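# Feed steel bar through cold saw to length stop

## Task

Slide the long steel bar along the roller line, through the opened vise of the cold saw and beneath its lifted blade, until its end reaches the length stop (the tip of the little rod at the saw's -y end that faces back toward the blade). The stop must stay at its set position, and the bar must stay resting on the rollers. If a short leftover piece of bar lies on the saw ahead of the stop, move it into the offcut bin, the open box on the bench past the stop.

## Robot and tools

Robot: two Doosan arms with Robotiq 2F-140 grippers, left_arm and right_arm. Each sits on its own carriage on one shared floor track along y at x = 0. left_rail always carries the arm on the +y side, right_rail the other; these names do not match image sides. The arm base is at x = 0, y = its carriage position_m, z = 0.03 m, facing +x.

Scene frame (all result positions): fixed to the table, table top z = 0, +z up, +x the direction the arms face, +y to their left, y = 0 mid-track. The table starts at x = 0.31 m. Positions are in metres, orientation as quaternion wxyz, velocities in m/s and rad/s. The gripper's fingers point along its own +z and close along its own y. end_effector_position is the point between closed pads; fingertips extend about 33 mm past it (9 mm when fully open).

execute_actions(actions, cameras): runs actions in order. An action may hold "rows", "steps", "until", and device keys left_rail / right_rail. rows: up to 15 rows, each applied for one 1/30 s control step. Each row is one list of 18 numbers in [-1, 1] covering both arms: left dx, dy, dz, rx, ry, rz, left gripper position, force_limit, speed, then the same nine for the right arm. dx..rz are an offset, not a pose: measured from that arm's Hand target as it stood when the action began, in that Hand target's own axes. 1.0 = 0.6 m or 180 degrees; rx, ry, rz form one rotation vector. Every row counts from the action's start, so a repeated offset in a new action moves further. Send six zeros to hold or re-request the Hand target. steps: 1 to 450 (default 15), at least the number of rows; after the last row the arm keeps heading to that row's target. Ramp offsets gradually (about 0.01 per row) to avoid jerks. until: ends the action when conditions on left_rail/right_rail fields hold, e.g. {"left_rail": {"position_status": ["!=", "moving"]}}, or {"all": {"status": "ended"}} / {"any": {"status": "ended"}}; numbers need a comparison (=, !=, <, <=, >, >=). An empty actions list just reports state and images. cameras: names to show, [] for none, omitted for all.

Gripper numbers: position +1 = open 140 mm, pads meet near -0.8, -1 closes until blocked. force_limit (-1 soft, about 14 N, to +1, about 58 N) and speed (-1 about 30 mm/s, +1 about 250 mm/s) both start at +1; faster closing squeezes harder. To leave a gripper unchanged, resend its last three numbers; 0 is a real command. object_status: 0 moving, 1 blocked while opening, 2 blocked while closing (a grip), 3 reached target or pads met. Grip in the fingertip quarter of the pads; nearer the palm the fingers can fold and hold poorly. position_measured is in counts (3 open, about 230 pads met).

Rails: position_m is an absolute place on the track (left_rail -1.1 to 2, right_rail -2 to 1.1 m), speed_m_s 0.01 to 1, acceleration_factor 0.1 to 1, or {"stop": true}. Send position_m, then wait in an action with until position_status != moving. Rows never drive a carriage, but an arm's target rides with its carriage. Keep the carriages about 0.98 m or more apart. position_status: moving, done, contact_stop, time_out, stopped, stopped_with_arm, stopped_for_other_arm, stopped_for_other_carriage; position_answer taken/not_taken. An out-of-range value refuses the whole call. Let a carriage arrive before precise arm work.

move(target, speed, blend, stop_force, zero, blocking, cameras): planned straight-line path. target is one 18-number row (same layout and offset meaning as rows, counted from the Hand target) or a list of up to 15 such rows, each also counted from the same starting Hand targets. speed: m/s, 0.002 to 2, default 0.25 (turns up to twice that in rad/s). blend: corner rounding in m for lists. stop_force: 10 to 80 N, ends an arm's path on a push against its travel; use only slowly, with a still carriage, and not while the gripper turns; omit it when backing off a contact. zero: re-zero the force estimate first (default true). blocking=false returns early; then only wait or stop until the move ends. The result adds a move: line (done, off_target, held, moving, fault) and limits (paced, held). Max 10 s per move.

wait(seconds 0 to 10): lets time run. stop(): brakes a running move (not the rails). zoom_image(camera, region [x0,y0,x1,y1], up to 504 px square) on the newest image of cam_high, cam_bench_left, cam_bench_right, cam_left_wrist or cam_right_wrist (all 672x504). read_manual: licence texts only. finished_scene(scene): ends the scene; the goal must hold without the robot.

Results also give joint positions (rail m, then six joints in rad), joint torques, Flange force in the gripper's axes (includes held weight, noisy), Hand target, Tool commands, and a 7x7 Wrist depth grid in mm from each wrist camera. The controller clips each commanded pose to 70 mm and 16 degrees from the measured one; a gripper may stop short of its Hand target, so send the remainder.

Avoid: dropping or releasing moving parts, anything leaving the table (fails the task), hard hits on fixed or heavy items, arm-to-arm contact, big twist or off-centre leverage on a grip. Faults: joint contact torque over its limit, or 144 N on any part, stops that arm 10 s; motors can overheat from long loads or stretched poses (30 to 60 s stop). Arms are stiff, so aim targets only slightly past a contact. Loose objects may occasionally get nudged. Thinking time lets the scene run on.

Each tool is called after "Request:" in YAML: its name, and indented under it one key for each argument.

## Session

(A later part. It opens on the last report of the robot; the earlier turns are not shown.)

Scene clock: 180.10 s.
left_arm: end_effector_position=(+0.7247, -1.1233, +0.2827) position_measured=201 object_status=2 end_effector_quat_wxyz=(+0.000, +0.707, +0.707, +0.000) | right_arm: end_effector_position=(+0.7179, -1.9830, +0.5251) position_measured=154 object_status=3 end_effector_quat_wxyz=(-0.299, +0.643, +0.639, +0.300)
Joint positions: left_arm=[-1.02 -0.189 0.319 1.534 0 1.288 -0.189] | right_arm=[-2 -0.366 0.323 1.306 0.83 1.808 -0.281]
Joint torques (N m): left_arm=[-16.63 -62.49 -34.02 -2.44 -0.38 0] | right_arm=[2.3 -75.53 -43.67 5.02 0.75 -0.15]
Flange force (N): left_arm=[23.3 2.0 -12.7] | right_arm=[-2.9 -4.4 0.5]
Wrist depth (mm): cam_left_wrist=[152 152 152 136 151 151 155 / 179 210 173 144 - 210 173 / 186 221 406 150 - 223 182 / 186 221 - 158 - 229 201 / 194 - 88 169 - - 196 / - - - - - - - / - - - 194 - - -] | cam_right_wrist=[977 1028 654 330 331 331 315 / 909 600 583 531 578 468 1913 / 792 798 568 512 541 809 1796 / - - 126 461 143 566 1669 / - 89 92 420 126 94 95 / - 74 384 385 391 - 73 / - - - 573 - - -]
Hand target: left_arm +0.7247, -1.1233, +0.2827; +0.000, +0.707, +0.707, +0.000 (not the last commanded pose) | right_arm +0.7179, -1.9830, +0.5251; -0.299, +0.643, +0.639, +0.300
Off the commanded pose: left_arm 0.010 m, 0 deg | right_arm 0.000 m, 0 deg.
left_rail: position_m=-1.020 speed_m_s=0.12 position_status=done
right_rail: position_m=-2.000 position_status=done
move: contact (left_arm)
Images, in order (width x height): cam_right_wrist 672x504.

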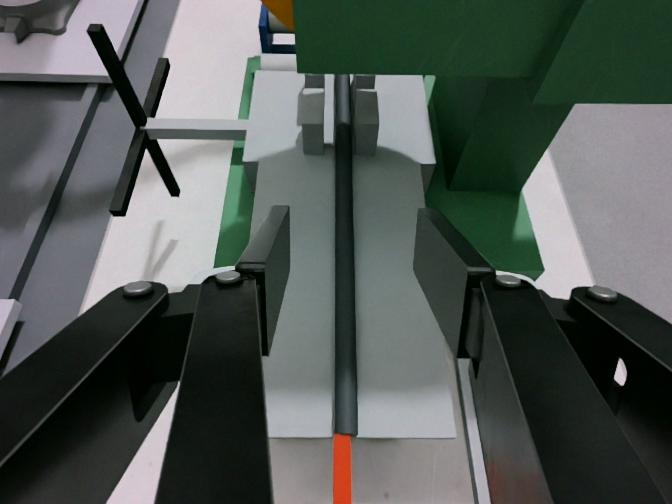

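Contact. Release and lift.

Request:
execute_actions:
  actions:
    - {"rows":[[0,0,0,0,0,0,-0.2,-0.6,-1,0,0,0,0,0,0,-0.2,0,-1]],"steps":60}
  cameras: []

Request:
move:
  target: [0,0,-0.25,0,0,0,-0.2,-0.6,-1,0,0,0,0,0,0,-0.2,0,-1]
  speed: 0.15
  cameras: ["cam_right_wrist","cam_bench_right"]

Request:
zoom_image:
  camera: "cam_right_wrist"
  region: [290, 380, 400, 480]

Scene clock: 185.73 s.
left_arm: end_effector_position=(+0.7247, -1.1233, +0.2827) position_measured=154 object_status=3 end_effector_quat_wxyz=(+0.000, +0.707, +0.707, +0.000) | right_arm: end_effector_position=(+0.7179, -1.9830, +0.5251) position_measured=154 object_status=3 end_effector_quat_wxyz=(-0.299, +0.643, +0.639, +0.300)
Joint positions: left_arm=[-1.02 -0.189 0.319 1.534 0 1.288 -0.189] | right_arm=[-2 -0.366 0.323 1.306 0.83 1.808 -0.281]
Joint torques (N m): left_arm=[-1.71 -71.56 -40.15 4.2 -0.52 0.06] | right_arm=[2.28 -75.28 -43.54 4.91 0.76 -0.14]
Flange force (N): left_arm=[2.2 -0.7 -1.0] | right_arm=[-2.7 -4.4 0.3]
Wrist depth (mm): cam_left_wrist=[152 152 153 136 151 151 155 / 178 210 390 144 - 225 173 / 186 223 - 150 - 227 182 / 187 220 118 159 140 228 193 / - 90 110 169 - - 80 / - - 398 362 - - - / - - - 317 - - -] | cam_right_wrist=[968 1001 1032 332 332 332 316 / 1001 585 593 532 585 378 2029 / 814 596 552 514 537 850 1824 / 762 715 126 459 143 521 1623 / - 89 92 416 126 93 95 / - 74 383 385 390 - 73 / - - - 574 - - -]
Hand target: left_arm +0.7247, -1.1233, +0.2827; +0.000, +0.707, +0.707, +0.000 | right_arm +0.7179, -1.9830, +0.5251; -0.299, +0.643, +0.639, +0.300
Off the commanded pose: left_arm 0.000 m, 0 deg | right_arm 0.000 m, 0 deg.
left_rail: position_m=-1.020 speed_m_s=0.12 position_status=done
right_rail: position_m=-2.000 position_status=done
No camera images: "cameras" was empty.

Scene clock: 187.17 s.
left_arm: end_effector_position=(+0.7247, -1.1233, +0.4328) position_measured=154 object_status=3 end_effector_quat_wxyz=(+0.000, +0.707, +0.707, +0.000) | right_arm: end_effector_position=(+0.7179, -1.9830, +0.5251) position_measured=154 object_status=3 end_effector_quat_wxyz=(-0.299, +0.643, +0.639, +0.300)
Joint positions: left_arm=[-1.02 -0.189 0.282 1.312 0 1.548 -0.189] | right_arm=[-2 -0.366 0.323 1.306 0.83 1.808 -0.281]
Joint torques (N m): left_arm=[-2.11 -67.79 -41.32 4.35 -0.42 0.04] | right_arm=[2.84 -75.72 -43.41 4.94 0.71 -0.1]
Flange force (N): left_arm=[3.5 -2.8 -1.2] | right_arm=[-3.4 -3.7 -0.5]
Wrist depth (mm): cam_left_wrist=[- 287 292 288 291 294 - / - 310 531 300 526 321 - / - - 405 299 353 - - / - - 137 315 143 - 1371 / - 90 111 493 - - 86 / - - 388 389 - - - / - - - 442 - - -] | cam_right_wrist=[993 1090 742 332 330 330 316 / 934 596 593 531 567 446 1929 / 847 792 614 518 541 812 1810 / 823 752 140 459 144 562 1669 / - 89 92 422 126 94 96 / - 74 382 383 390 - 73 / - - - 577 - - -]
Hand target: left_arm +0.7247, -1.1234, +0.4327; +0.000, +0.707, +0.707, +0.000 | right_arm +0.7179, -1.9830, +0.5251; -0.299, +0.643, +0.639, +0.300
Off the commanded pose: left_arm 0.000 m, 0 deg | right_arm 0.000 m, 0 deg.
left_rail: position_m=-1.020 speed_m_s=0.12 position_status=done
right_rail: position_m=-2.000 position_status=done
move: done
Images, in order (width x height): cam_bench_right 672x504, cam_right_wrist 672x504.

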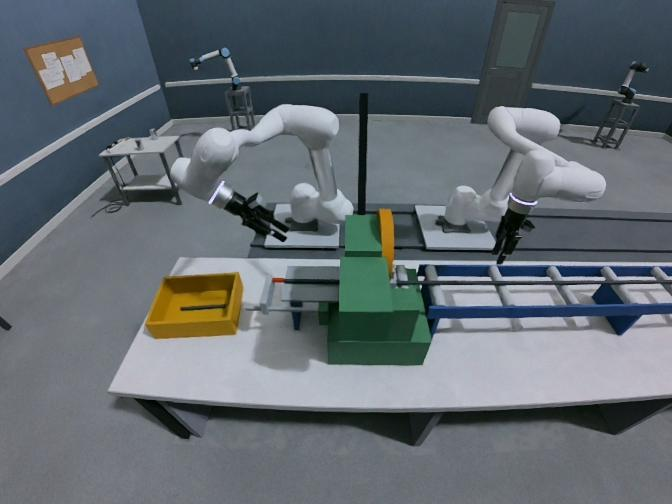

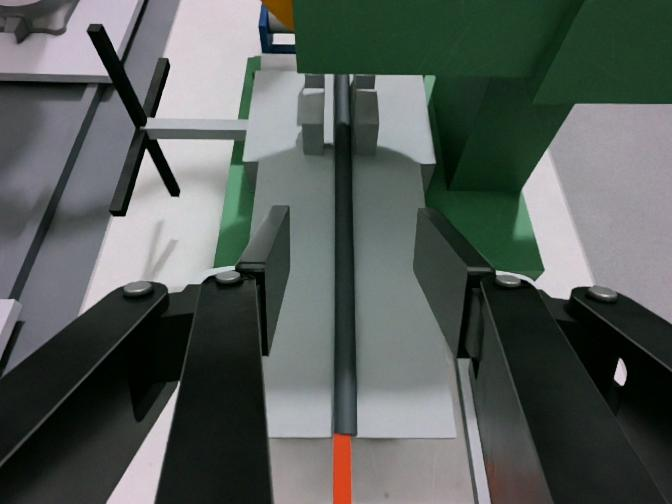

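Scaled by 4.582.

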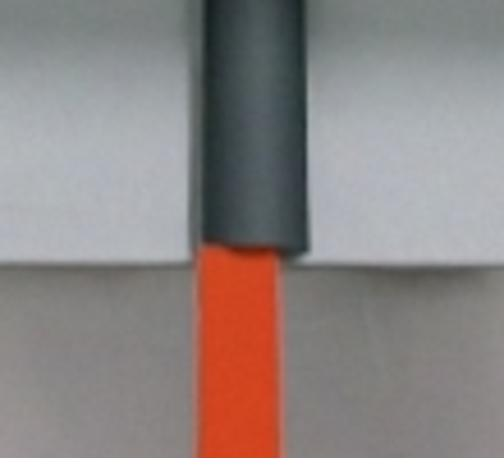

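Request:
finished_scene:
  scene: 2

The scene is finished: the task was done.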